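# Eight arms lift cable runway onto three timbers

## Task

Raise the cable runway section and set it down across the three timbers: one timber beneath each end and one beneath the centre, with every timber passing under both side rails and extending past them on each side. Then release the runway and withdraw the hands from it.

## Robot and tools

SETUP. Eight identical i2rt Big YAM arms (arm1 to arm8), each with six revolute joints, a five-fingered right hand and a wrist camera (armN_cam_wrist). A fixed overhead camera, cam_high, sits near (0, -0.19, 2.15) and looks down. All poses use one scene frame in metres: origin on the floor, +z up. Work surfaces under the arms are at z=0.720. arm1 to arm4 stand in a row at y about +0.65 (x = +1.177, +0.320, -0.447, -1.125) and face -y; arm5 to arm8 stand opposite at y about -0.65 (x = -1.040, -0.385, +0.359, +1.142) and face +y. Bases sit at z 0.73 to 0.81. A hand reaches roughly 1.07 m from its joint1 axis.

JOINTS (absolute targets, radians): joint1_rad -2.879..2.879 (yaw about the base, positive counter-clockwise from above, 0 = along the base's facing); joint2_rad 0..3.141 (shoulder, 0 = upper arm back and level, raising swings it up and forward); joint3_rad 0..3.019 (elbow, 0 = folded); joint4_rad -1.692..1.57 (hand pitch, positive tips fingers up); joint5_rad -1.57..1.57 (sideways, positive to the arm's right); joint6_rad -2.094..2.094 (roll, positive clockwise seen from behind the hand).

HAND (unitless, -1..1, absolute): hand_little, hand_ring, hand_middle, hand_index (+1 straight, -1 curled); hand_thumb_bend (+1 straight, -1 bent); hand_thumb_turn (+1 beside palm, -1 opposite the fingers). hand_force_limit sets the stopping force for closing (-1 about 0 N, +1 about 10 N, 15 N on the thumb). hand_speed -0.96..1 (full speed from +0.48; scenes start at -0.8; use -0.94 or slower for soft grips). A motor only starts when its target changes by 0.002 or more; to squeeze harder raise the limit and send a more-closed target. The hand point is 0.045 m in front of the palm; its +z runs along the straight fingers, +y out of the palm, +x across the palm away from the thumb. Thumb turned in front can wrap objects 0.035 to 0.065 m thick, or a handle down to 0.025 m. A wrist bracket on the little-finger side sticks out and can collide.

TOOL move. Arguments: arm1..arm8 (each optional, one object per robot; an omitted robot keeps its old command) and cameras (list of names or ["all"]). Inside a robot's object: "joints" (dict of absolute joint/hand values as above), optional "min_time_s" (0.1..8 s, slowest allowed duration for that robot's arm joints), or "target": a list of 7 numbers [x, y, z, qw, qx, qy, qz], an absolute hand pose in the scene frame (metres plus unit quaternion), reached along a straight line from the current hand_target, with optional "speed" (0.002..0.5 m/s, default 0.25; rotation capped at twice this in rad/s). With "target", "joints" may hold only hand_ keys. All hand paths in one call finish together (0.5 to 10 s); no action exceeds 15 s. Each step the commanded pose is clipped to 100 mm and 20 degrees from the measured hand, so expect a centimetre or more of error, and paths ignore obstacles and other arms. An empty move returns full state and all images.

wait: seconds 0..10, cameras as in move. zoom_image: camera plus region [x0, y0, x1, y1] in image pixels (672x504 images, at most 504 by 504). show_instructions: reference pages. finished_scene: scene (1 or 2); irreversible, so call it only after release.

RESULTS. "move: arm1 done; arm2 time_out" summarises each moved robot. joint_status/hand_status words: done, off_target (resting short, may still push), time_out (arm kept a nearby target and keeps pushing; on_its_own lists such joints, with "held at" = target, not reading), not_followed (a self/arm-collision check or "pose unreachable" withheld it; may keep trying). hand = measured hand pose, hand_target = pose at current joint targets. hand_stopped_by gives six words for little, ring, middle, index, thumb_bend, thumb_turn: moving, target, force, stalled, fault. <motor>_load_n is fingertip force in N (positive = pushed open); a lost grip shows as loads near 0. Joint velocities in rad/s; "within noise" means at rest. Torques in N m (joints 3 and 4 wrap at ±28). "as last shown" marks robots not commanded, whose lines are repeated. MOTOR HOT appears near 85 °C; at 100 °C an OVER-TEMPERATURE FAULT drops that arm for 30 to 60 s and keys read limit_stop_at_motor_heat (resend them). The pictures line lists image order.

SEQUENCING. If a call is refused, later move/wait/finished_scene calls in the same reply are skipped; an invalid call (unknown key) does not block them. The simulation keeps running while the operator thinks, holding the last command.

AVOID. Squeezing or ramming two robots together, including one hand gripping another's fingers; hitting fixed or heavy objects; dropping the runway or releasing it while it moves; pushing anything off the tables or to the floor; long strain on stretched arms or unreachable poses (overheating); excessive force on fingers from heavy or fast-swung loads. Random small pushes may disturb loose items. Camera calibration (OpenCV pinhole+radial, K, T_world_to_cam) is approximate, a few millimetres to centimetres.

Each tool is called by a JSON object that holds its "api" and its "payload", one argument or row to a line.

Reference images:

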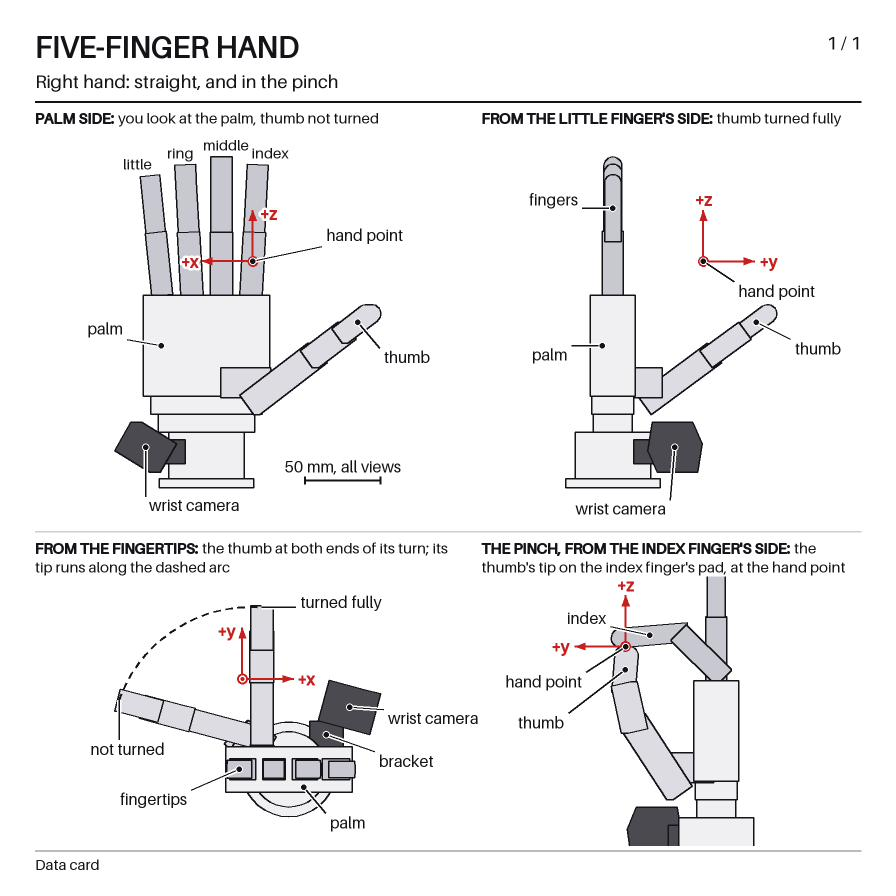

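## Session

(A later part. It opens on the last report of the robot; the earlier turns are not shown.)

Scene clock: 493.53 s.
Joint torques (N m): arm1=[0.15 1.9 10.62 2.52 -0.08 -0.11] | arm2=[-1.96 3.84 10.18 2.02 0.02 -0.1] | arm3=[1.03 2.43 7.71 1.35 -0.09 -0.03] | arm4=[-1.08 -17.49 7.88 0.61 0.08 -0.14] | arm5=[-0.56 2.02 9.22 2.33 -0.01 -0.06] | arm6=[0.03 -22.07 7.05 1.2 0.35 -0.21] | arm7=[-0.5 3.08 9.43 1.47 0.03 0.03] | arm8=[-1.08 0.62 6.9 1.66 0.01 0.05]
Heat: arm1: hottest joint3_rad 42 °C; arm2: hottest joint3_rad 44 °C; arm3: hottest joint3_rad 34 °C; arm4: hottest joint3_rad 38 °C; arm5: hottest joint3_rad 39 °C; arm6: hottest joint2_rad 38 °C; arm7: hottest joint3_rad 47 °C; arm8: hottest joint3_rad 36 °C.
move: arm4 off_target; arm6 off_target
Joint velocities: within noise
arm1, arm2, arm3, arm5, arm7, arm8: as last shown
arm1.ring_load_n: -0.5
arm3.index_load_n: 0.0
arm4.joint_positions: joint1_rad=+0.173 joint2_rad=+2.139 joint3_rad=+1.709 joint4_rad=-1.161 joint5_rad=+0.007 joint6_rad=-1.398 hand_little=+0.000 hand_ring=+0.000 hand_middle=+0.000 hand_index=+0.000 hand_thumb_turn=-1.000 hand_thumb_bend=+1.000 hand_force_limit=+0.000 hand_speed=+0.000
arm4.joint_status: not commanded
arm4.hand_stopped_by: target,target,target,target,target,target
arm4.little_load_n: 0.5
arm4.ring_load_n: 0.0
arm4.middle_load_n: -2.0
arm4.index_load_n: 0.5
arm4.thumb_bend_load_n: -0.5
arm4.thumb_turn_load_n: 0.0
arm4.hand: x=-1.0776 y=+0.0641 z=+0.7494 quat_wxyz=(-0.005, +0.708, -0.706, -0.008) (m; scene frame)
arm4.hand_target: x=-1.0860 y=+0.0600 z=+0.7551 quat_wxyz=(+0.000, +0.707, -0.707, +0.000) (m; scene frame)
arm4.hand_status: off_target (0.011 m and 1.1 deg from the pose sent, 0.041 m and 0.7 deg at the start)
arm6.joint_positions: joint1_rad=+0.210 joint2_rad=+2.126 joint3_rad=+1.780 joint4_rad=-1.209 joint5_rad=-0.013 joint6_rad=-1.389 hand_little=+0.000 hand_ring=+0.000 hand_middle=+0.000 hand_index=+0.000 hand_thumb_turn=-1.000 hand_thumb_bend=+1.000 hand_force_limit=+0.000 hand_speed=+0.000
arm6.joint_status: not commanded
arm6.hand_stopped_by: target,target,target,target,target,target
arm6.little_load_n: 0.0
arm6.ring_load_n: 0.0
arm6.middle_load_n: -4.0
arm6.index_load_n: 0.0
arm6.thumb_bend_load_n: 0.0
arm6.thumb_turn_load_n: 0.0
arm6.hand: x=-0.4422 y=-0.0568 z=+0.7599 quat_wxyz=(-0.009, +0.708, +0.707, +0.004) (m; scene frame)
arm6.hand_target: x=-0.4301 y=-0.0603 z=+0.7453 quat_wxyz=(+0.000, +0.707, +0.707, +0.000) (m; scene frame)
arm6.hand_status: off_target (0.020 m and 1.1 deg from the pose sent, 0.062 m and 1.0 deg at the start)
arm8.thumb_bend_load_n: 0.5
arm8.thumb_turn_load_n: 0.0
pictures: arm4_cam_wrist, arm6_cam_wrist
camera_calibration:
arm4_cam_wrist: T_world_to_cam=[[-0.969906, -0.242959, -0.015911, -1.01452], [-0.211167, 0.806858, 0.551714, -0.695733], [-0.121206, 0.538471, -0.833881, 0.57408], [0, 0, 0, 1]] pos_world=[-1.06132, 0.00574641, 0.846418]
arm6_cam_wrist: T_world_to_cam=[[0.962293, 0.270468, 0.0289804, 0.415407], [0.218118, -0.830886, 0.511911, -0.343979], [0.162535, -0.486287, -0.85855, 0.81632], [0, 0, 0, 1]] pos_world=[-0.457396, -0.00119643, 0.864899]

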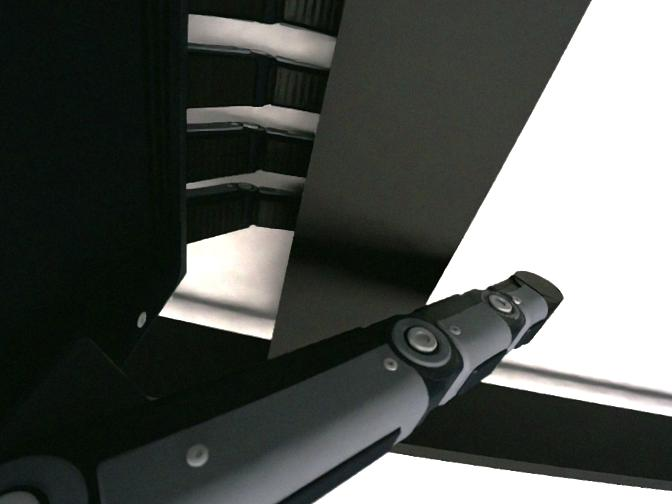

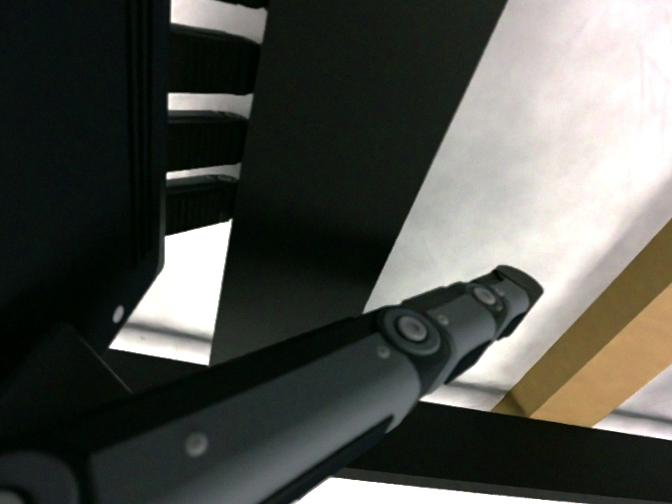

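{"api": "move", "payload": {
  "arm6": {"target": [-0.416, -0.063, 0.755, 0, 0.7071, 0.7071, 0], "speed": 0.05},
  "arm4": {"target": [-1.104, 0.057, 0.765, 0, 0.7071, -0.7071, 0], "speed": 0.05},
  "cameras": ["arm6_cam_wrist", "arm4_cam_wrist"]
}}

Scene clock: 511.17 s.
Joint torques (N m): arm1=[0.09 1.79 10.62 2.51 -0.08 -0.11] | arm2=[-1.96 3.9 10.18 2.02 0.02 -0.1] | arm3=[0.73 2.49 7.61 1.18 -0.08 0.02] | arm4=[-1.08 -18.32 8.79 -0.05 0.06 -0.11] | arm5=[-0.44 2.08 9.24 2.37 -0.01 -0.07] | arm6=[0.5 -22.71 7.41 0.77 0.36 -0.23] | arm7=[-0.67 3.9 9.51 1.4 0.04 0.03] | arm8=[-1.14 0.79 6.78 1.66 0.01 0.05]
Heat: arm1: hottest joint3_rad 42 °C; arm2: hottest joint3_rad 44 °C; arm3: hottest joint3_rad 34 °C; arm4: hottest joint3_rad 38 °C; arm5: hottest joint3_rad 39 °C; arm6: hottest joint2_rad 40 °C; arm7: hottest joint3_rad 47 °C; arm8: hottest joint3_rad 36 °C.
move: arm4 off_target; arm6 off_target
Joint velocities: within noise
arm1, arm2, arm3, arm5, arm7, arm8: as last shown
arm1.ring_load_n: 0.0
arm4.joint_positions: joint1_rad=+0.144 joint2_rad=+2.139 joint3_rad=+1.709 joint4_rad=-1.162 joint5_rad=+0.007 joint6_rad=-1.429 hand_little=+0.000 hand_ring=+0.000 hand_middle=+0.000 hand_index=+0.000 hand_thumb_turn=-1.000 hand_thumb_bend=+1.000 hand_force_limit=+0.000 hand_speed=+0.000
arm4.joint_status: not commanded
arm4.hand_stopped_by: target,target,target,target,target,target
arm4.little_load_n: 0.0
arm4.ring_load_n: 0.0
arm4.middle_load_n: -1.0
arm4.index_load_n: 0.0
arm4.thumb_bend_load_n: 0.0
arm4.thumb_turn_load_n: 0.0
arm4.hand: x=-1.0956 y=+0.0615 z=+0.7496 quat_wxyz=(-0.006, +0.709, -0.705, -0.009) (m; scene frame)
arm4.hand_target: x=-1.1040 y=+0.0572 z=+0.7648 quat_wxyz=(+0.000, +0.707, -0.707, +0.000) (m; scene frame)
arm4.hand_status: off_target (0.018 m and 1.2 deg from the pose sent, 0.032 m and 1.1 deg at the start)
arm6.joint_positions: joint1_rad=+0.185 joint2_rad=+2.116 joint3_rad=+1.765 joint4_rad=-1.209 joint5_rad=-0.013 joint6_rad=-1.412 hand_little=+0.000 hand_ring=+0.000 hand_middle=+0.000 hand_index=+0.000 hand_thumb_turn=-1.000 hand_thumb_bend=+1.000 hand_force_limit=+0.000 hand_speed=+0.000
arm6.joint_status: not commanded
arm6.hand_stopped_by: target,target,target,target,target,target
arm6.little_load_n: 0.0
arm6.ring_load_n: 0.0
arm6.middle_load_n: -2.5
arm6.index_load_n: 0.0
arm6.thumb_bend_load_n: 0.0
arm6.thumb_turn_load_n: 0.0
arm6.hand: x=-0.4255 y=-0.0592 z=+0.7607 quat_wxyz=(-0.007, +0.708, +0.706, +0.003) (m; scene frame)
arm6.hand_target: x=-0.4161 y=-0.0631 z=+0.7551 quat_wxyz=(+0.000, +0.707, +0.707, +0.000) (m; scene frame)
arm6.hand_status: off_target (0.012 m and 0.8 deg from the pose sent, 0.027 m and 1.1 deg at the start)
arm8.thumb_bend_load_n: 0.0
pictures: arm4_cam_wrist, arm6_cam_wrist
camera_calibration:
arm4_cam_wrist: T_world_to_cam=[[-0.969323, -0.245225, -0.0166943, -1.03133], [-0.213269, 0.805353, 0.553102, -0.700799], [-0.12219, 0.539695, -0.832946, 0.571494], [0, 0, 0, 1]] pos_world=[-1.07932, 0.00305097, 0.84642]
arm6_cam_wrist: T_world_to_cam=[[0.963008, 0.267945, 0.028654, 0.400395], [0.21522, -0.828755, 0.516571, -0.35466], [0.16216, -0.491295, -0.855765, 0.81057], [0, 0, 0, 1]] pos_world=[-0.440695, -0.00298112, 0.865392]

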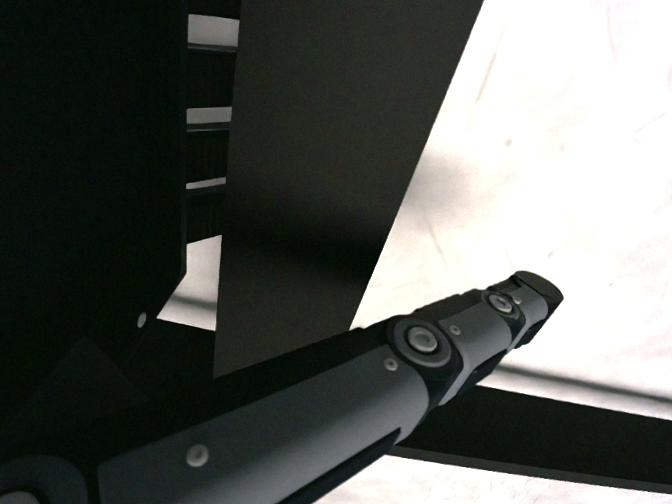

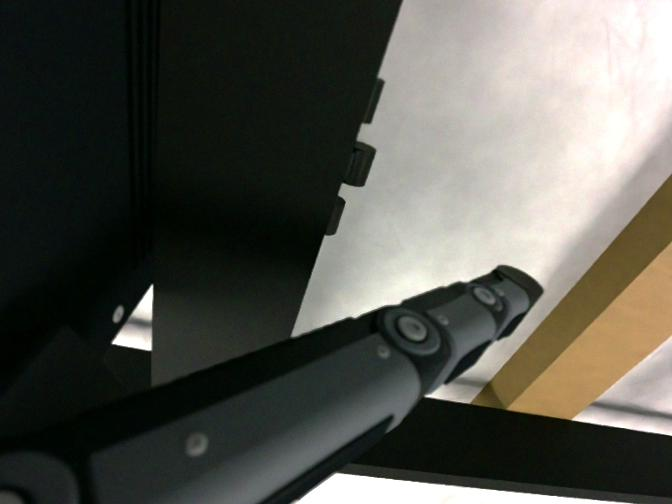

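{"api": "move", "payload": {
  "arm4": {"target": [-1.118, 0.057, 0.775, 0, 0.7071, -0.7071, 0], "speed": 0.05},
  "arm6": {"target": [-0.416, -0.063, 0.761, 0, 0.7071, 0.7071, 0], "speed": 0.05},
  "cameras": ["arm6_cam_wrist", "arm4_cam_wrist"]
}}

Scene clock: 520.43 s.
Joint torques (N m): arm1=[0.09 1.79 10.62 2.51 -0.09 -0.12] | arm2=[-2.02 3.84 10.17 2.02 0.03 -0.1] | arm3=[0.38 2.67 7.69 1.26 -0.07 0] | arm4=[-1.32 -19.08 8.95 -0.18 0.27 -0.16] | arm5=[-0.5 2.02 9.25 2.35 -0.01 -0.07] | arm6=[0.5 -23.12 8.05 0.2 0.39 -0.21] | arm7=[-0.62 3.31 9.37 1.42 0.04 0.04] | arm8=[-1.08 0.79 6.82 1.76 0 0.04]
Heat: arm1: hottest joint3_rad 42 °C; arm2: hottest joint3_rad 44 °C; arm3: hottest joint3_rad 34 °C; arm4: hottest joint3_rad 38 °C; arm5: hottest joint3_rad 39 °C; arm6: hottest joint2_rad 40 °C; arm7: hottest joint3_rad 47 °C; arm8: hottest joint3_rad 36 °C.
move: arm4 off_target; arm6 done
Joint velocities: within noise
arm1, arm2, arm3, arm5, arm7, arm8: as last shown
arm3.thumb_bend_load_n: 0.5
arm4.joint_positions: joint1_rad=+0.125 joint2_rad=+2.136 joint3_rad=+1.709 joint4_rad=-1.177 joint5_rad=+0.001 joint6_rad=-1.445 hand_little=+0.000 hand_ring=+0.000 hand_middle=+0.000 hand_index=+0.000 hand_thumb_turn=-1.000 hand_thumb_bend=+1.000 hand_force_limit=+0.000 hand_speed=+0.000
arm4.joint_status: not commanded
arm4.hand_stopped_by: target,target,target,target,target,target
arm4.little_load_n: 0.0
arm4.ring_load_n: 0.0
arm4.middle_load_n: 0.0
arm4.index_load_n: 0.0
arm4.thumb_bend_load_n: 0.0
arm4.thumb_turn_load_n: 0.0
arm4.hand: x=-1.1065 y=+0.0636 z=+0.7518 quat_wxyz=(-0.011, +0.708, -0.706, -0.011) (m; scene frame)
arm4.hand_target: x=-1.1179 y=+0.0574 z=+0.7747 quat_wxyz=(+0.000, +0.707, -0.707, +0.000) (m; scene frame)
arm4.hand_status: off_target (0.027 m and 1.9 deg from the pose sent, 0.034 m and 1.2 deg at the start)
arm6.joint_positions: joint1_rad=+0.185 joint2_rad=+2.116 joint3_rad=+1.765 joint4_rad=-1.209 joint5_rad=-0.013 joint6_rad=-1.412 hand_little=+0.000 hand_ring=+0.000 hand_middle=+0.000 hand_index=+0.000 hand_thumb_turn=-1.000 hand_thumb_bend=+1.000 hand_force_limit=+0.000 hand_speed=+0.000
arm6.joint_status: not commanded
arm6.hand_stopped_by: target,target,target,target,target,target
arm6.little_load_n: 0.0
arm6.ring_load_n: 0.0
arm6.middle_load_n: -2.0
arm6.index_load_n: 0.0
arm6.thumb_bend_load_n: 0.0
arm6.thumb_turn_load_n: -0.5
arm6.hand: x=-0.4255 y=-0.0592 z=+0.7609 quat_wxyz=(-0.007, +0.708, +0.706, +0.003) (m; scene frame)
arm6.hand_target: x=-0.4161 y=-0.0630 z=+0.7610 quat_wxyz=(+0.000, +0.707, +0.707, +0.000) (m; scene frame)
arm6.hand_status: done (0.010 m and 0.9 deg from the pose sent, 0.010 m and 0.8 deg at the start)
pictures: arm4_cam_wrist, arm6_cam_wrist
camera_calibration:
arm4_cam_wrist: T_world_to_cam=[[-0.969824, -0.242659, -0.0236352, -1.03682], [-0.213678, 0.79929, 0.561674, -0.71246], [-0.117404, 0.549775, -0.827021, 0.571167], [0, 0, 0, 1]] pos_world=[-1.09072, 0.00385418, 0.848032]
arm6_cam_wrist: T_world_to_cam=[[0.96301, 0.267929, 0.0287515, 0.400306], [0.215216, -0.828945, 0.516268, -0.354505], [0.162157, -0.490983, -0.855944, 0.810896], [0, 0, 0, 1]] pos_world=[-0.440695, -0.00298229, 0.865592]

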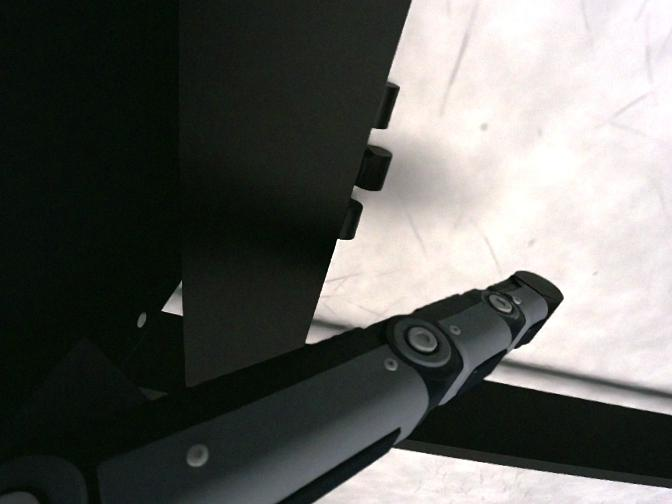

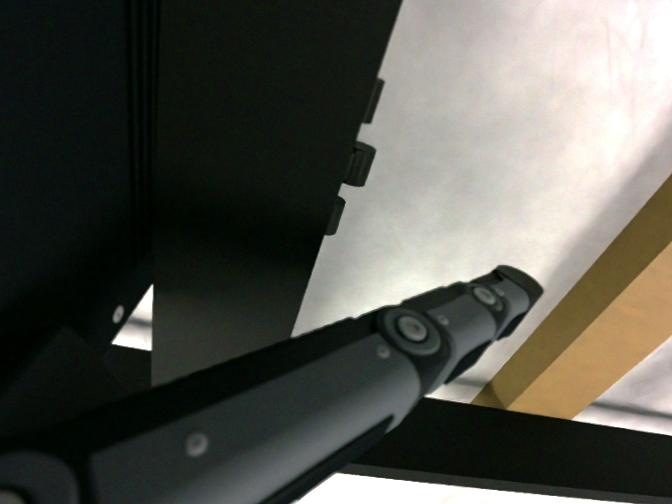

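{"api": "move", "payload": {
  "arm4": {"joints": {"hand_index": -0.55, "hand_middle": -0.55, "hand_ring": -0.55, "hand_little": -0.55, "hand_speed": -0.9, "hand_force_limit": -0.5}},
  "arm6": {"joints": {"hand_index": -0.55, "hand_middle": -0.55, "hand_ring": -0.55, "hand_little": -0.55, "hand_speed": -0.9, "hand_force_limit": -0.5}},
  "cameras": ["arm6_cam_wrist", "arm4_cam_wrist"]
}}

Scene clock: 538.33 s.
Joint torques (N m): arm1=[0.15 1.79 10.61 2.52 -0.08 -0.11] | arm2=[-1.96 3.84 10.18 2.03 0.03 -0.1] | arm3=[-0.03 2.02 7.75 1.29 -0.07 0.01] | arm4=[-1.32 -19.08 8.94 -0.2 0.28 -0.16] | arm5=[-0.5 2.02 9.26 2.35 -0.02 -0.06] | arm6=[0.67 -23 8.05 0.21 0.36 -0.22] | arm7=[-0.38 3.43 9.55 1.47 0.03 0.05] | arm8=[-1.08 0.79 6.89 1.68 0 0.04]
Heat: arm1: hottest joint3_rad 42 °C; arm2: hottest joint3_rad 44 °C; arm3: hottest joint3_rad 34 °C; arm4: hottest joint3_rad 39 °C; arm5: hottest joint3_rad 39 °C; arm6: hottest joint2_rad 40 °C; arm7: hottest joint3_rad 47 °C; arm8: hottest joint3_rad 36 °C.
move: arm4 done; arm6 done
Joint velocities: within noise
arm1.joint_positions: joint1_rad=-0.306 joint2_rad=+0.607 joint3_rad=+1.406 joint4_rad=-1.166 joint5_rad=+0.047 joint6_rad=-1.064 hand_little=+1.000 hand_ring=+1.000 hand_middle=+1.000 hand_index=+1.000 hand_thumb_turn=+1.000 hand_thumb_bend=+1.000 hand_force_limit=+0.000 hand_speed=-0.800
arm1.joint_status: not commanded
arm1.hand_stopped_by: target,target,target,target,target,target
arm1.little_load_n: 0.0
arm1.ring_load_n: 0.0
arm1.middle_load_n: 0.0
arm1.index_load_n: 0.0
arm1.thumb_bend_load_n: 0.0
arm1.thumb_turn_load_n: 0.0
arm1.hand: x=+1.0600 y=+0.4398 z=+1.3394 quat_wxyz=(+0.373, +0.295, -0.769, +0.428) (m; scene frame)
arm1.hand_target: x=+1.0606 y=+0.4418 z=+1.3532 quat_wxyz=(+0.380, +0.291, -0.761, +0.438) (m; scene frame)
arm1.hand_status: not commanded
arm2.joint_positions: joint1_rad=-0.238 joint2_rad=+0.619 joint3_rad=+1.380 joint4_rad=-1.151 joint5_rad=-0.061 joint6_rad=-1.256 hand_little=+1.000 hand_ring=+1.000 hand_middle=+1.000 hand_index=+1.000 hand_thumb_turn=+1.000 hand_thumb_bend=+1.000 hand_force_limit=+0.000 hand_speed=-0.800
arm2.joint_status: not commanded
arm2.hand_stopped_by: target,target,target,target,target,target
arm2.little_load_n: 0.0
arm2.ring_load_n: 0.0
arm2.middle_load_n: 0.0
arm2.index_load_n: 0.0
arm2.thumb_bend_load_n: 0.0
arm2.thumb_turn_load_n: 0.0
arm2.hand: x=+0.2208 y=+0.4027 z=+1.2494 quat_wxyz=(+0.362, +0.416, -0.719, +0.424) (m; scene frame)
arm2.hand_target: x=+0.2213 y=+0.4048 z=+1.2593 quat_wxyz=(+0.368, +0.413, -0.714, +0.430) (m; scene frame)
arm2.hand_status: not commanded
arm3.joint_positions: joint1_rad=+0.150 joint2_rad=+0.557 joint3_rad=+1.403 joint4_rad=-1.203 joint5_rad=-0.179 joint6_rad=-1.047 hand_little=+1.000 hand_ring=+1.000 hand_middle=+1.000 hand_index=+1.000 hand_thumb_turn=+1.000 hand_thumb_bend=+1.000 hand_force_limit=+0.000 hand_speed=-0.800
arm3.joint_status: not commanded
arm3.hand_stopped_by: target,target,target,target,target,target
arm3.little_load_n: 0.0
arm3.ring_load_n: 0.0
arm3.middle_load_n: 0.0
arm3.index_load_n: 0.0
arm3.thumb_bend_load_n: 0.0
arm3.thumb_turn_load_n: 0.0
arm3.hand: x=-0.4141 y=+0.4273 z=+1.2774 quat_wxyz=(+0.173, +0.508, -0.643, +0.547) (m; scene frame)
arm3.hand_target: x=-0.4145 y=+0.4293 z=+1.2887 quat_wxyz=(+0.178, +0.504, -0.637, +0.556) (m; scene frame)
arm3.hand_status: not commanded
arm4.joint_positions: joint1_rad=+0.125 joint2_rad=+2.136 joint3_rad=+1.709 joint4_rad=-1.177 joint5_rad=+0.001 joint6_rad=-1.446 hand_little=-0.550 hand_ring=-0.550 hand_middle=-0.550 hand_index=-0.550 hand_thumb_turn=-1.000 hand_thumb_bend=+1.000 hand_force_limit=-0.500 hand_speed=-0.900
arm4.joint_status: all done
arm4.hand_stopped_by: target,target,target,target,target,target
arm4.little_load_n: 0.0
arm4.ring_load_n: 0.5
arm4.middle_load_n: 0.5
arm4.index_load_n: 1.0
arm4.thumb_bend_load_n: 0.0
arm4.thumb_turn_load_n: 0.0
arm4.hand: x=-1.1065 y=+0.0635 z=+0.7518 quat_wxyz=(-0.011, +0.708, -0.706, -0.011) (m; scene frame)
arm4.hand_target: x=-1.1179 y=+0.0574 z=+0.7747 quat_wxyz=(+0.000, +0.707, -0.707, +0.000) (m; scene frame)
arm4.hand_status: not commanded
arm5.joint_positions: joint1_rad=+0.238 joint2_rad=+0.625 joint3_rad=+1.451 joint4_rad=-1.165 joint5_rad=-0.065 joint6_rad=-1.080 hand_little=+1.000 hand_ring=+1.000 hand_middle=+1.000 hand_index=+1.000 hand_thumb_turn=+1.000 hand_thumb_bend=+1.000 hand_force_limit=+0.000 hand_speed=-0.800
arm5.joint_status: not commanded
arm5.hand_stopped_by: target,target,target,target,target,target
arm5.little_load_n: -0.5
arm5.ring_load_n: 0.0
arm5.middle_load_n: 0.0
arm5.index_load_n: 0.0
arm5.thumb_bend_load_n: 0.0
arm5.thumb_turn_load_n: 0.0
arm5.hand: x=-1.0857 y=-0.3912 z=+1.2957 quat_wxyz=(-0.537, +0.626, +0.529, +0.201) (m; scene frame)
arm5.hand_target: x=-1.0853 y=-0.3927 z=+1.3083 quat_wxyz=(-0.548, +0.619, +0.524, +0.205) (m; scene frame)
arm5.hand_status: not commanded
arm6.joint_positions: joint1_rad=+0.185 joint2_rad=+2.116 joint3_rad=+1.765 joint4_rad=-1.209 joint5_rad=-0.013 joint6_rad=-1.412 hand_little=-0.550 hand_ring=-0.550 hand_middle=-0.550 hand_index=-0.550 hand_thumb_turn=-1.000 hand_thumb_bend=+1.000 hand_force_limit=-0.500 hand_speed=-0.900
arm6.joint_status: all done
arm6.hand_stopped_by: target,target,target,target,target,target
arm6.little_load_n: 0.0
arm6.ring_load_n: 0.0
arm6.middle_load_n: 0.0
arm6.index_load_n: 0.0
arm6.thumb_bend_load_n: 0.0
arm6.thumb_turn_load_n: 0.0
arm6.hand: x=-0.4255 y=-0.0592 z=+0.7609 quat_wxyz=(-0.007, +0.708, +0.706, +0.003) (m; scene frame)
arm6.hand_target: x=-0.4161 y=-0.0630 z=+0.7610 quat_wxyz=(+0.000, +0.707, +0.707, +0.000) (m; scene frame)
arm6.hand_status: not commanded
arm7.joint_positions: joint1_rad=-0.028 joint2_rad=+0.644 joint3_rad=+1.426 joint4_rad=-1.514 joint5_rad=+0.122 joint6_rad=-0.975 hand_little=+1.000 hand_ring=+1.000 hand_middle=+1.000 hand_index=+1.000 hand_thumb_turn=+1.000 hand_thumb_bend=+1.000 hand_force_limit=+0.000 hand_speed=-0.800
arm7.joint_status: not commanded
arm7.hand_stopped_by: target,target,target,target,target,target
arm7.little_load_n: 0.0
arm7.ring_load_n: 0.0
arm7.middle_load_n: 0.0
arm7.index_load_n: 0.0
arm7.thumb_bend_load_n: 0.0
arm7.thumb_turn_load_n: 0.0
arm7.hand: x=+0.4110 y=-0.4689 z=+1.2300 quat_wxyz=(-0.333, +0.814, +0.411, +0.238) (m; scene frame)
arm7.hand_target: x=+0.4110 y=-0.4698 z=+1.2376 quat_wxyz=(-0.341, +0.811, +0.409, +0.242) (m; scene frame)
arm7.hand_status: not commanded
arm8.joint_positions: joint1_rad=+0.432 joint2_rad=+0.649 joint3_rad=+1.435 joint4_rad=-1.479 joint5_rad=-0.088 joint6_rad=-0.957 hand_little=+1.000 hand_ring=+1.000 hand_middle=+1.000 hand_index=+1.000 hand_thumb_turn=+1.000 hand_thumb_bend=+1.000 hand_force_limit=+0.000 hand_speed=-0.800
arm8.joint_status: not commanded
arm8.hand_stopped_by: target,target,target,target,target,target
arm8.little_load_n: 0.0
arm8.ring_load_n: 0.0
arm8.middle_load_n: 0.0
arm8.index_load_n: 0.0
arm8.thumb_bend_load_n: 0.0
arm8.thumb_turn_load_n: 0.0
arm8.hand: x=+1.0724 y=-0.4704 z=+1.2314 quat_wxyz=(-0.420, +0.690, +0.583, +0.086) (m; scene frame)
arm8.hand_target: x=+1.0720 y=-0.4700 z=+1.2421 quat_wxyz=(-0.431, +0.685, +0.580, +0.090) (m; scene frame)
arm8.hand_status: not commanded
pictures: arm4_cam_wrist, arm6_cam_wrist
camera_calibration:
arm4_cam_wrist: T_world_to_cam=[[-0.969738, -0.242999, -0.0236386, -1.03673], [-0.213957, 0.799198, 0.561698, -0.712785], [-0.1176, 0.549758, -0.827005, 0.570939], [0, 0, 0, 1]] pos_world=[-1.09072, 0.00385472, 0.848032]
arm6_cam_wrist: T_world_to_cam=[[0.96301, 0.267929, 0.0287515, 0.400306], [0.215216, -0.828945, 0.516268, -0.354505], [0.162157, -0.490983, -0.855944, 0.810896], [0, 0, 0, 1]] pos_world=[-0.440695, -0.00298229, 0.865592]

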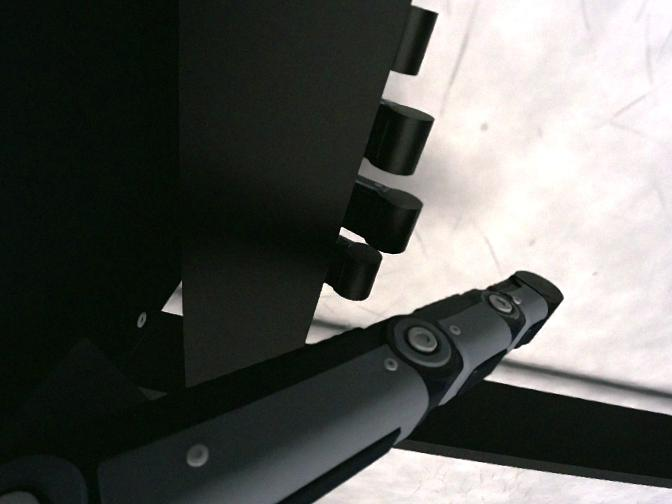

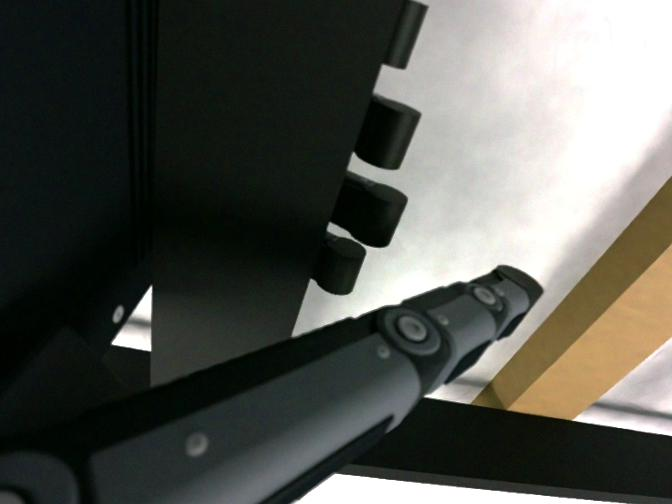

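{"api": "move", "payload": {
  "arm7": {"target": [0.392, -0.06, 0.87, 0, 0.7071, 0.7071, 0], "speed": 0.2, "joints": {"hand_index": 0, "hand_middle": 0, "hand_ring": 0, "hand_little": 0, "hand_thumb_turn": -1, "hand_speed": 0}},
  "arm1": {"target": [1.09, 0.06, 0.87, 0, 0.7071, -0.7071, 0], "speed": 0.2, "joints": {"hand_index": 0, "hand_middle": 0, "hand_ring": 0, "hand_little": 0, "hand_thumb_turn": -1, "hand_speed": 0}},
  "cameras": ["arm7_cam_wrist", "arm1_cam_wrist", "cam_high"]
}}

Scene clock: 564.20 s.
Joint torques (N m): arm1=[0.32 -19.72 12.37 -0.38 0.01 -0.25] | arm2=[-1.96 3.84 10.17 2.02 0.02 -0.1] | arm3=[0.62 3.02 7.65 1.24 -0.09 0] | arm4=[-1.26 -19.19 8.95 -0.21 0.28 -0.16] | arm5=[-0.5 2.08 9.25 2.36 -0.01 -0.07] | arm6=[0.67 -23.3 8.02 0.21 0.35 -0.23] | arm7=[-0.03 -18.43 13.35 -0.24 0.11 -0.02] | arm8=[-1.08 0.91 6.79 1.62 0.01 0.06]
Heat: arm1: hottest joint3_rad 43 °C; arm2: hottest joint3_rad 44 °C; arm3: hottest joint3_rad 35 °C; arm4: hottest joint3_rad 39 °C; arm5: hottest joint3_rad 39 °C; arm6: hottest joint2_rad 40 °C; arm7: hottest joint3_rad 47 °C; arm8: hottest joint3_rad 36 °C.
move: arm1 off_target; arm7 off_target
Joint velocities: within noise
arm1.joint_positions: joint1_rad=-0.055 joint2_rad=+2.068 joint3_rad=+1.746 joint4_rad=-1.283 joint5_rad=-0.003 joint6_rad=-1.601 hand_little=+0.000 hand_ring=+0.000 hand_middle=+0.000 hand_index=+0.000 hand_thumb_turn=-1.000 hand_thumb_bend=+1.000 hand_force_limit=+0.000 hand_speed=+0.000
arm1.joint_status: all done
arm1.hand_stopped_by: target,target,target,target,target,target
arm1.little_load_n: 0.0
arm1.ring_load_n: 0.0
arm1.middle_load_n: 0.0
arm1.index_load_n: 0.0
arm1.thumb_bend_load_n: 0.0
arm1.thumb_turn_load_n: 0.0
arm1.hand: x=+1.0875 y=+0.0760 z=+0.8546 quat_wxyz=(-0.013, +0.700, -0.714, -0.010) (m; scene frame)
arm1.hand_target: x=+1.0902 y=+0.0607 z=+0.8701 quat_wxyz=(+0.000, +0.707, -0.707, +0.000) (m; scene frame)
arm1.hand_status: off_target (0.022 m and 2.2 deg from the pose sent, 0.605 m and 82.4 deg at the start)
arm2, arm3, arm4, arm5, arm6, arm8: as last shown
arm3.thumb_turn_load_n: -0.5
arm4.ring_load_n: 0.0
arm4.middle_load_n: 0.0
arm5.little_load_n: 0.0
arm6.little_load_n: 0.5
arm7.joint_positions: joint1_rad=-0.010 joint2_rad=+2.013 joint3_rad=+1.801 joint4_rad=-1.377 joint5_rad=-0.007 joint6_rad=-1.521 hand_little=+0.000 hand_ring=+0.000 hand_middle=+0.000 hand_index=+0.000 hand_thumb_turn=-1.000 hand_thumb_bend=+1.000 hand_force_limit=+0.000 hand_speed=+0.000
arm7.joint_status: all done
arm7.hand_stopped_by: target,target,target,target,target,target
arm7.little_load_n: 0.0
arm7.ring_load_n: 0.0
arm7.middle_load_n: 0.0
arm7.index_load_n: 0.0
arm7.thumb_bend_load_n: 0.0
arm7.thumb_turn_load_n: 0.0
arm7.hand: x=+0.3980 y=-0.0754 z=+0.8634 quat_wxyz=(+0.006, +0.714, +0.701, -0.008) (m; scene frame)
arm7.hand_target: x=+0.3918 y=-0.0606 z=+0.8701 quat_wxyz=(+0.000, +0.707, +0.707, +0.000) (m; scene frame)
arm7.hand_status: off_target (0.018 m and 1.6 deg from the pose sent, 0.545 m and 59.9 deg at the start)
pictures: arm1_cam_wrist, arm7_cam_wrist, cam_high
camera_calibration:
arm1_cam_wrist: T_world_to_cam=[[-0.970733, -0.240109, 0.00497656, 1.06681], [-0.209094, 0.855171, 0.474301, -0.230708], [-0.11814, 0.459379, -0.880349, 0.959005], [0, 0, 0, 1]] pos_world=[1.10064, 0.0128989, 0.948375]
arm7_cam_wrist: T_world_to_cam=[[0.965953, 0.258496, 0.0106643, -0.377989], [0.2177, -0.834396, 0.50635, -0.585443], [0.139788, -0.486789, -0.862262, 0.767875], [0, 0, 0, 1]] pos_world=[0.385231, -0.0169894, 0.96258]

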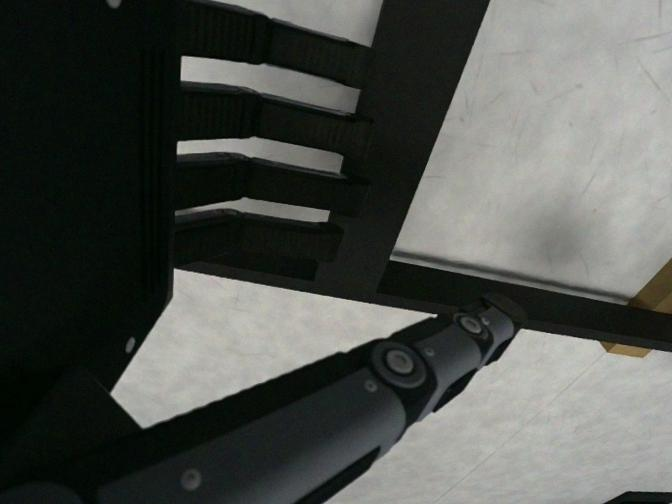

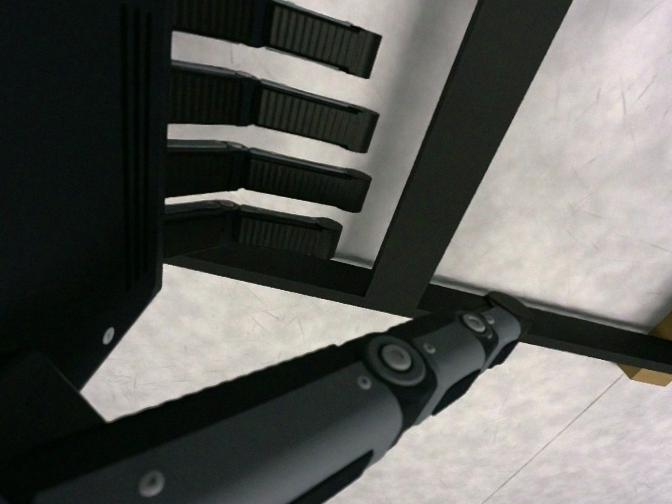

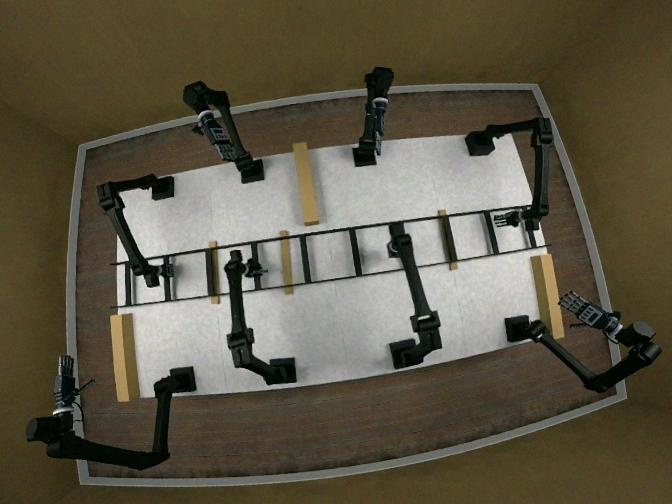

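{"api": "move", "payload": {
  "arm7": {"target": [0.412, -0.05, 0.785, 0, 0.7071, 0.7071, 0], "speed": 0.1},
  "arm1": {"target": [1.104, 0.05, 0.79, 0, 0.7071, -0.7071, 0], "speed": 0.1},
  "cameras": ["arm7_cam_wrist", "arm1_cam_wrist"]
}}

Scene clock: 590.67 s.
Joint torques (N m): arm1=[0.85 -20.25 8.66 0.68 0.01 0.01] | arm2=[-1.96 3.84 10.18 2.02 0.03 -0.1] | arm3=[0.38 2.67 7.76 1.18 -0.08 0] | arm4=[-1.32 -19.14 8.92 -0.2 0.28 -0.16] | arm5=[-0.44 2.14 9.24 2.36 -0.01 -0.07] | arm6=[0.62 -23.18 8.01 0.27 0.36 -0.2] | arm7=[-1.61 -19.43 8.36 0.49 0.09 -0.01] | arm8=[-1.14 0.91 6.89 1.65 0.02 0.04]
Heat: arm1: hottest joint3_rad 43 °C; arm2: hottest joint3_rad 44 °C; arm3: hottest joint3_rad 35 °C; arm4: hottest joint3_rad 39 °C; arm5: hottest joint3_rad 39 °C; arm6: hottest joint2_rad 41 °C; arm7: hottest joint3_rad 49 °C; arm8: hottest joint3_rad 36 °C.
move: arm1 done; arm7 off_target
Joint velocities: within noise
arm1.joint_positions: joint1_rad=-0.032 joint2_rad=+2.171 joint3_rad=+1.739 joint4_rad=-1.159 joint5_rad=-0.003 joint6_rad=-1.599 hand_little=+0.000 hand_ring=+0.000 hand_middle=+0.000 hand_index=+0.000 hand_thumb_turn=-1.000 hand_thumb_bend=+1.000 hand_force_limit=+0.000 hand_speed=+0.000
arm1.joint_status: not commanded
arm1.hand_stopped_by: target,target,target,target,target,target
arm1.little_load_n: 0.0
arm1.ring_load_n: 0.0
arm1.middle_load_n: 0.0
arm1.index_load_n: 0.0
arm1.thumb_bend_load_n: 0.0
arm1.thumb_turn_load_n: 0.0
arm1.hand: x=+1.1004 y=+0.0562 z=+0.7887 quat_wxyz=(-0.007, +0.708, -0.706, -0.006) (m; scene frame)
arm1.hand_target: x=+1.1041 y=+0.0500 z=+0.7901 quat_wxyz=(+0.000, +0.707, -0.707, +0.000) (m; scene frame)
arm1.hand_status: done (0.007 m and 1.1 deg from the pose sent, 0.072 m and 2.2 deg at the start)
arm2, arm3, arm4, arm5, arm6, arm8: as last shown
arm3.thumb_turn_load_n: 0.5
arm5.thumb_turn_load_n: 0.5
arm6.little_load_n: 0.0
arm7.joint_positions: joint1_rad=-0.021 joint2_rad=+2.101 joint3_rad=+1.781 joint4_rad=-1.229 joint5_rad=-0.007 joint6_rad=-1.552 hand_little=+0.000 hand_ring=+0.000 hand_middle=+0.000 hand_index=+0.000 hand_thumb_turn=-1.000 hand_thumb_bend=+1.000 hand_force_limit=+0.000 hand_speed=+0.000
arm7.joint_status: not commanded
arm7.hand_stopped_by: target,target,target,target,target,target
arm7.little_load_n: 0.0
arm7.ring_load_n: 0.0
arm7.middle_load_n: 0.0
arm7.index_load_n: 0.0
arm7.thumb_bend_load_n: 0.0
arm7.thumb_turn_load_n: 0.0
arm7.hand: x=+0.4049 y=-0.0476 z=+0.8009 quat_wxyz=(-0.008, +0.706, +0.708, +0.006) (m; scene frame)
arm7.hand_target: x=+0.4118 y=-0.0504 z=+0.7853 quat_wxyz=(+0.000, +0.707, +0.707, +0.000) (m; scene frame)
arm7.hand_status: off_target (0.018 m and 1.1 deg from the pose sent, 0.084 m and 1.6 deg at the start)
pictures: arm1_cam_wrist, arm7_cam_wrist
camera_calibration:
arm1_cam_wrist: T_world_to_cam=[[-0.965269, -0.2611, 0.00905928, 1.06681], [-0.227485, 0.857038, 0.462316, -0.150116], [-0.128475, 0.444199, -0.886669, 0.928795], [0, 0, 0, 1]] pos_world=[1.11493, -0.0053709, 0.88327]
arm7_cam_wrist: T_world_to_cam=[[0.960401, 0.277892, 0.0201344, -0.395548], [0.235733, -0.848967, 0.472953, -0.513262], [0.148523, -0.449478, -0.880858, 0.739586], [0, 0, 0, 1]] pos_world=[0.391032, 0.00660439, 0.902183]

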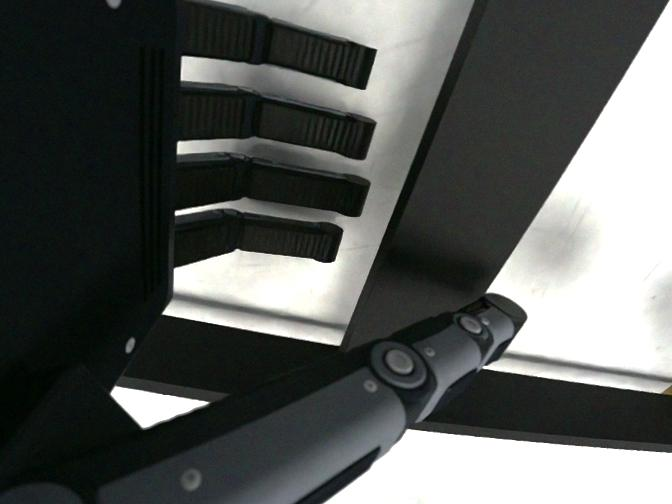

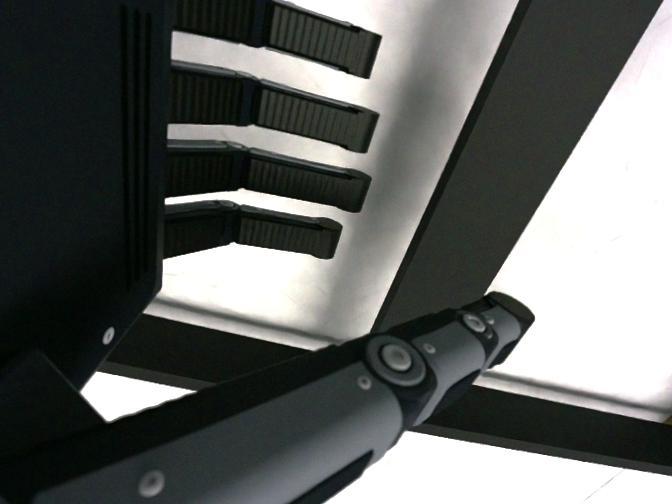

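{"api": "move", "payload": {
  "arm7": {"target": [0.412, -0.05, 0.748, 0, 0.7071, 0.7071, 0], "speed": 0.06},
  "arm1": {"target": [1.104, 0.05, 0.762, 0, 0.7071, -0.7071, 0], "speed": 0.06},
  "cameras": []
}}

{"api": "move", "payload": {
  "arm7": {"target": [0.491, -0.05, 0.752, 0, 0.7071, 0.7071, 0], "speed": 0.06},
  "arm1": {"target": [1.032, 0.05, 0.766, 0, 0.7071, -0.7071, 0], "speed": 0.06},
  "cameras": ["arm7_cam_wrist", "arm1_cam_wrist"]
}}

Scene clock: 612.53 s.
Joint torques (N m): arm1=[0.5 -19.02 7.83 1.02 -0.21 -0.06] | arm2=[-1.96 3.84 10.18 2.02 0.02 -0.1] | arm3=[0.85 2.78 7.73 1.28 -0.08 0.01] | arm4=[-1.26 -19.08 8.92 -0.2 0.28 -0.16] | arm5=[-0.56 2.14 9.24 2.4 -0.01 -0.06] | arm6=[0.5 -23.59 8.06 0.23 0.38 -0.21] | arm7=[-1.67 -19.78 7.99 0.58 0.1 0] | arm8=[-1.32 0.85 6.76 1.69 0.01 0.04]
Heat: arm1: hottest joint3_rad 42 °C; arm2: hottest joint3_rad 44 °C; arm3: hottest joint3_rad 35 °C; arm4: hottest joint3_rad 39 °C; arm5: hottest joint3_rad 39 °C; arm6: hottest joint2_rad 41 °C; arm7: hottest joint3_rad 47 °C; arm8: hottest joint3_rad 36 °C.
move: arm1 off_target; arm7 off_target
Joint velocities: within noise
arm1.joint_positions: joint1_rad=-0.030 joint2_rad=+2.189 joint3_rad=+1.725 joint4_rad=-1.110 joint5_rad=+0.003 joint6_rad=-1.596 hand_little=+0.000 hand_ring=+0.000 hand_middle=+0.000 hand_index=+0.000 hand_thumb_turn=-1.000 hand_thumb_bend=+1.000 hand_force_limit=+0.000 hand_speed=+0.000
arm1.joint_status: not commanded
arm1.hand_stopped_by: target,target,target,target,target,target
arm1.little_load_n: 0.0
arm1.ring_load_n: 0.0
arm1.middle_load_n: 0.0
arm1.index_load_n: 0.0
arm1.thumb_bend_load_n: 0.0
arm1.thumb_turn_load_n: 0.5
arm1.hand: x=+1.1001 y=+0.0524 z=+0.7720 quat_wxyz=(+0.001, +0.708, -0.706, -0.002) (m; scene frame)
arm1.hand_target: x=+1.1039 y=+0.0503 z=+0.7622 quat_wxyz=(+0.000, +0.707, -0.707, +0.000) (m; scene frame)
arm1.hand_status: off_target (0.011 m and 0.3 deg from the pose sent, 0.028 m and 1.1 deg at the start)
arm2, arm3, arm4, arm5, arm6, arm8: as last shown
arm3.thumb_turn_load_n: 0.0
arm5.middle_load_n: -0.5
arm5.thumb_turn_load_n: 0.0
arm7.joint_positions: joint1_rad=-0.021 joint2_rad=+2.139 joint3_rad=+1.745 joint4_rad=-1.153 joint5_rad=-0.007 joint6_rad=-1.553 hand_little=+0.000 hand_ring=+0.000 hand_middle=+0.000 hand_index=+0.000 hand_thumb_turn=-1.000 hand_thumb_bend=+1.000 hand_force_limit=+0.000 hand_speed=+0.000
arm7.joint_status: not commanded
arm7.hand_stopped_by: target,target,target,target,target,target
arm7.little_load_n: 0.0
arm7.ring_load_n: 0.0
arm7.middle_load_n: 0.0
arm7.index_load_n: 0.0
arm7.thumb_bend_load_n: 0.0
arm7.thumb_turn_load_n: 0.0
arm7.hand: x=+0.4051 y=-0.0458 z=+0.7651 quat_wxyz=(-0.009, +0.706, +0.708, +0.007) (m; scene frame)
arm7.hand_target: x=+0.4118 y=-0.0504 z=+0.7482 quat_wxyz=(+0.000, +0.707, +0.707, +0.000) (m; scene frame)
arm7.hand_status: off_target (0.019 m and 1.3 deg from the pose sent, 0.053 m and 1.1 deg at the start)
arm8.little_load_n: 0.5
arm8.thumb_turn_load_n: -0.5
pictures: none
No camera images: "cameras" was empty.

Scene clock: 614.53 s.
Joint torques (N m): arm1=[-0.85 -18.61 10.1 0.18 0.01 -0.23] | arm2=[-1.9 3.9 10.17 2.02 0.03 -0.1] | arm3=[0.85 2.43 7.79 1.22 -0.09 0] | arm4=[-1.2 -19.08 8.95 -0.18 0.28 -0.16] | arm5=[-0.5 2.02 9.29 2.4 -0.01 -0.06] | arm6=[0.79 -23.36 8.08 0.18 0.36 -0.21] | arm7=[-1.38 -19.14 9.77 -0.03 0.11 -0.02] | arm8=[-1.08 0.56 6.8 1.61 0.01 0.03]
Heat: arm1: hottest joint3_rad 42 °C; arm2: hottest joint3_rad 44 °C; arm3: hottest joint3_rad 35 °C; arm4: hottest joint3_rad 39 °C; arm5: hottest joint3_rad 39 °C; arm6: hottest joint2_rad 41 °C; arm7: hottest joint3_rad 47 °C; arm8: hottest joint3_rad 36 °C.
move: arm1 off_target; arm7 off_target
Joint velocities: within noise
arm1.joint_positions: joint1_rad=-0.122 joint2_rad=+2.190 joint3_rad=+1.725 joint4_rad=-1.110 joint5_rad=-0.003 joint6_rad=-1.688 hand_little=+0.000 hand_ring=+0.000 hand_middle=+0.000 hand_index=+0.000 hand_thumb_turn=-1.000 hand_thumb_bend=+1.000 hand_force_limit=+0.000 hand_speed=+0.000
arm1.joint_status: not commanded
arm1.hand_stopped_by: target,target,target,target,target,target
arm1.little_load_n: 0.5
arm1.ring_load_n: -2.0
arm1.middle_load_n: -0.5
arm1.index_load_n: 0.0
arm1.thumb_bend_load_n: 0.0
arm1.thumb_turn_load_n: 0.0
arm1.hand: x=+1.0428 y=+0.0565 z=+0.7715 quat_wxyz=(-0.002, +0.708, -0.706, +0.000) (m; scene frame)
arm1.hand_target: x=+1.0320 y=+0.0505 z=+0.7662 quat_wxyz=(+0.000, +0.707, -0.707, +0.000) (m; scene frame)
arm1.hand_status: off_target (0.014 m and 0.2 deg from the pose sent, 0.068 m and 0.3 deg at the start)
arm2, arm3, arm4, arm5, arm6, arm8: as last shown
arm4.middle_load_n: 0.5
arm5.middle_load_n: 0.0
arm6.thumb_bend_load_n: -0.5
arm7.joint_positions: joint1_rad=-0.145 joint2_rad=+2.142 joint3_rad=+1.745 joint4_rad=-1.153 joint5_rad=-0.007 joint6_rad=-1.677 hand_little=+0.000 hand_ring=+0.000 hand_middle=+0.000 hand_index=+0.000 hand_thumb_turn=-1.000 hand_thumb_bend=+1.000 hand_force_limit=+0.000 hand_speed=+0.000
arm7.joint_status: not commanded
arm7.hand_stopped_by: target,target,target,target,target,target
arm7.little_load_n: 0.0
arm7.ring_load_n: 0.5
arm7.middle_load_n: 0.0
arm7.index_load_n: 0.0
arm7.thumb_bend_load_n: 0.0
arm7.thumb_turn_load_n: 0.0
arm7.hand: x=+0.4844 y=-0.0493 z=+0.7639 quat_wxyz=(-0.007, +0.706, +0.708, +0.007) (m; scene frame)
arm7.hand_target: x=+0.4909 y=-0.0503 z=+0.7522 quat_wxyz=(+0.000, +0.707, +0.707, +0.000) (m; scene frame)
arm7.hand_status: off_target (0.014 m and 1.2 deg from the pose sent, 0.087 m and 1.3 deg at the start)
arm8.little_load_n: 0.0
arm8.thumb_turn_load_n: 0.0
pictures: arm1_cam_wrist, arm7_cam_wrist
camera_calibration:
arm1_cam_wrist: T_world_to_cam=[[-0.965669, -0.259423, 0.0135564, 1.00836], [-0.225971, 0.864596, 0.448788, -0.147144], [-0.128147, 0.430317, -0.893535, 0.91177], [0, 0, 0, 1]] pos_world=[1.05733, -0.00353712, 0.867066]
arm7_cam_wrist: T_world_to_cam=[[0.960238, 0.278269, 0.0225545, -0.472383], [0.235001, -0.849255, 0.472801, -0.515532], [0.15072, -0.448702, -0.88088, 0.69349], [0, 0, 0, 1]] pos_world=[0.470228, 0.00480222, 0.86528]

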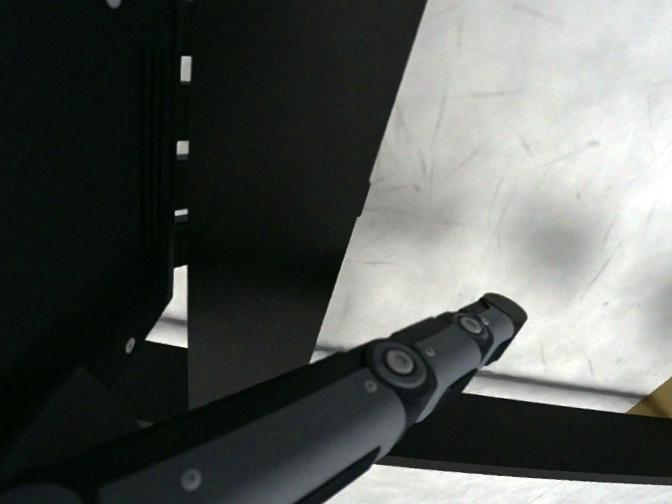

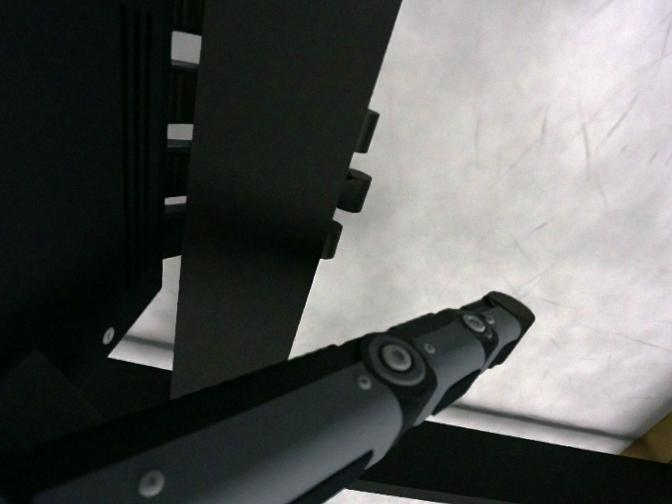

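{"api": "move", "payload": {
  "arm7": {"joints": {"hand_index": -0.55, "hand_middle": -0.55, "hand_ring": -0.55, "hand_little": -0.55, "hand_speed": -0.8, "hand_force_limit": -0.5}},
  "arm1": {"target": [1.024, 0.05, 0.784, 0, 0.7071, -0.7071, 0], "speed": 0.06, "joints": {"hand_index": -0.55, "hand_middle": -0.55, "hand_ring": -0.55, "hand_little": -0.55, "hand_speed": -0.8, "hand_force_limit": -0.5}},
  "cameras": ["arm7_cam_wrist", "arm1_cam_wrist"]
}}

Scene clock: 629.77 s.
Joint torques (N m): arm1=[-0.91 -21.07 11.49 -0.43 0.11 -0.18] | arm2=[-1.96 3.9 10.18 2.02 0.03 -0.1] | arm3=[0.85 2.43 7.73 1.21 -0.07 0.01] | arm4=[-1.38 -19.08 8.91 -0.17 0.27 -0.16] | arm5=[-0.5 2.02 9.22 2.37 -0.01 -0.06] | arm6=[0.62 -23.24 8.02 0.21 0.35 -0.22] | arm7=[-1.55 -20.66 9.69 -0.05 0.15 0.03] | arm8=[-1.49 0.67 6.83 1.73 0 0.04]
Heat: arm1: hottest joint2_rad 41 °C; arm2: hottest joint3_rad 44 °C; arm3: hottest joint3_rad 35 °C; arm4: hottest joint3_rad 39 °C; arm5: hottest joint3_rad 39 °C; arm6: hottest joint2_rad 41 °C; arm7: hottest joint3_rad 48 °C; arm8: hottest joint3_rad 36 °C.
move: arm1 off_target; arm7 off_target
Joint velocities: within noise
arm1.joint_positions: joint1_rad=-0.133 joint2_rad=+2.198 joint3_rad=+1.725 joint4_rad=-1.133 joint5_rad=-0.005 joint6_rad=-1.705 hand_little=-0.550 hand_ring=-0.550 hand_middle=-0.550 hand_index=-0.550 hand_thumb_turn=-1.000 hand_thumb_bend=+1.000 hand_force_limit=-0.500 hand_speed=-0.800
arm1.joint_status: all done
arm1.hand_stopped_by: target,target,target,target,target,target
arm1.little_load_n: 0.0
arm1.ring_load_n: 0.5
arm1.middle_load_n: 0.0
arm1.index_load_n: 0.0
arm1.thumb_bend_load_n: 0.0
arm1.thumb_turn_load_n: 0.0
arm1.hand: x=+1.0371 y=+0.0648 z=+0.7668 quat_wxyz=(-0.015, +0.709, -0.705, -0.009) (m; scene frame)
arm1.hand_target: x=+1.0241 y=+0.0509 z=+0.7842 quat_wxyz=(+0.000, +0.707, -0.707, +0.000) (m; scene frame)
arm1.hand_status: off_target (0.026 m and 2.1 deg from the pose sent, 0.024 m and 0.2 deg at the start)
arm2, arm3, arm4, arm5, arm6, arm8: as last shown
arm4.ring_load_n: 0.5
arm5.little_load_n: 0.5
arm6.ring_load_n: 0.5
arm6.thumb_bend_load_n: 0.0
arm7.joint_positions: joint1_rad=-0.145 joint2_rad=+2.158 joint3_rad=+1.745 joint4_rad=-1.153 joint5_rad=-0.007 joint6_rad=-1.680 hand_little=-0.550 hand_ring=-0.404 hand_middle=-0.550 hand_index=-0.550 hand_thumb_turn=-1.000 hand_thumb_bend=+1.000 hand_force_limit=-0.500 hand_speed=-0.800
arm7.joint_status: hand_ring off_target (ended at -0.404, target -0.550); the others done
arm7.hand_stopped_by: target,force,target,target,target,target
arm7.little_load_n: 0.0
arm7.ring_load_n: 0.0
arm7.middle_load_n: 0.0
arm7.index_load_n: 1.0
arm7.thumb_bend_load_n: 0.0
arm7.thumb_turn_load_n: 0.0
arm7.hand: x=+0.4843 y=-0.0514 z=+0.7542 quat_wxyz=(-0.002, +0.705, +0.709, +0.000) (m; scene frame)
arm7.hand_target: x=+0.4909 y=-0.0503 z=+0.7521 quat_wxyz=(+0.000, +0.707, +0.707, +0.000) (m; scene frame)
arm7.hand_status: not commanded
pictures: arm1_cam_wrist, arm7_cam_wrist
camera_calibration:
arm1_cam_wrist: T_world_to_cam=[[-0.964331, -0.264697, -0.00107632, 1.01516], [-0.233492, 0.848719, 0.474508, -0.164364], [-0.124687, 0.457834, -0.880251, 0.887689], [0, 0, 0, 1]] pos_world=[1.05126, 0.00179492, 0.860473]
arm7_cam_wrist: T_world_to_cam=[[0.959329, 0.281812, 0.0164386, -0.466281], [0.238606, -0.840614, 0.486245, -0.52412], [0.150848, -0.462547, -0.873668, 0.677794], [0, 0, 0, 1]] pos_world=[0.470131, 0.00433233, 0.854682]

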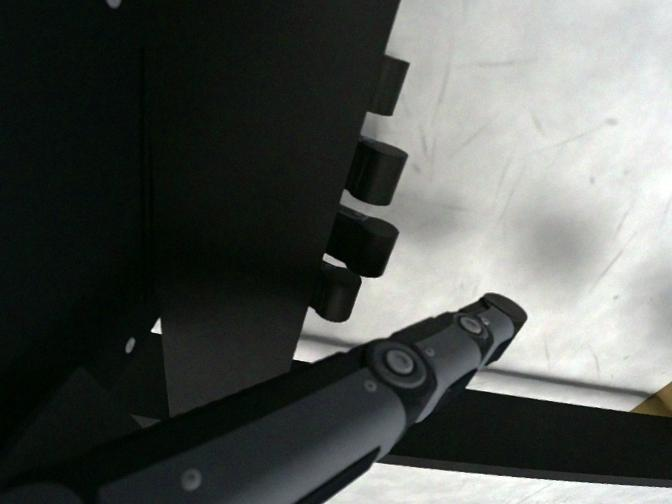

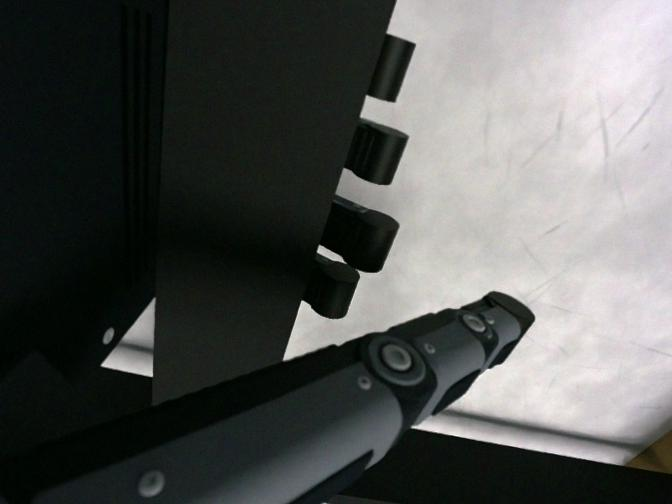

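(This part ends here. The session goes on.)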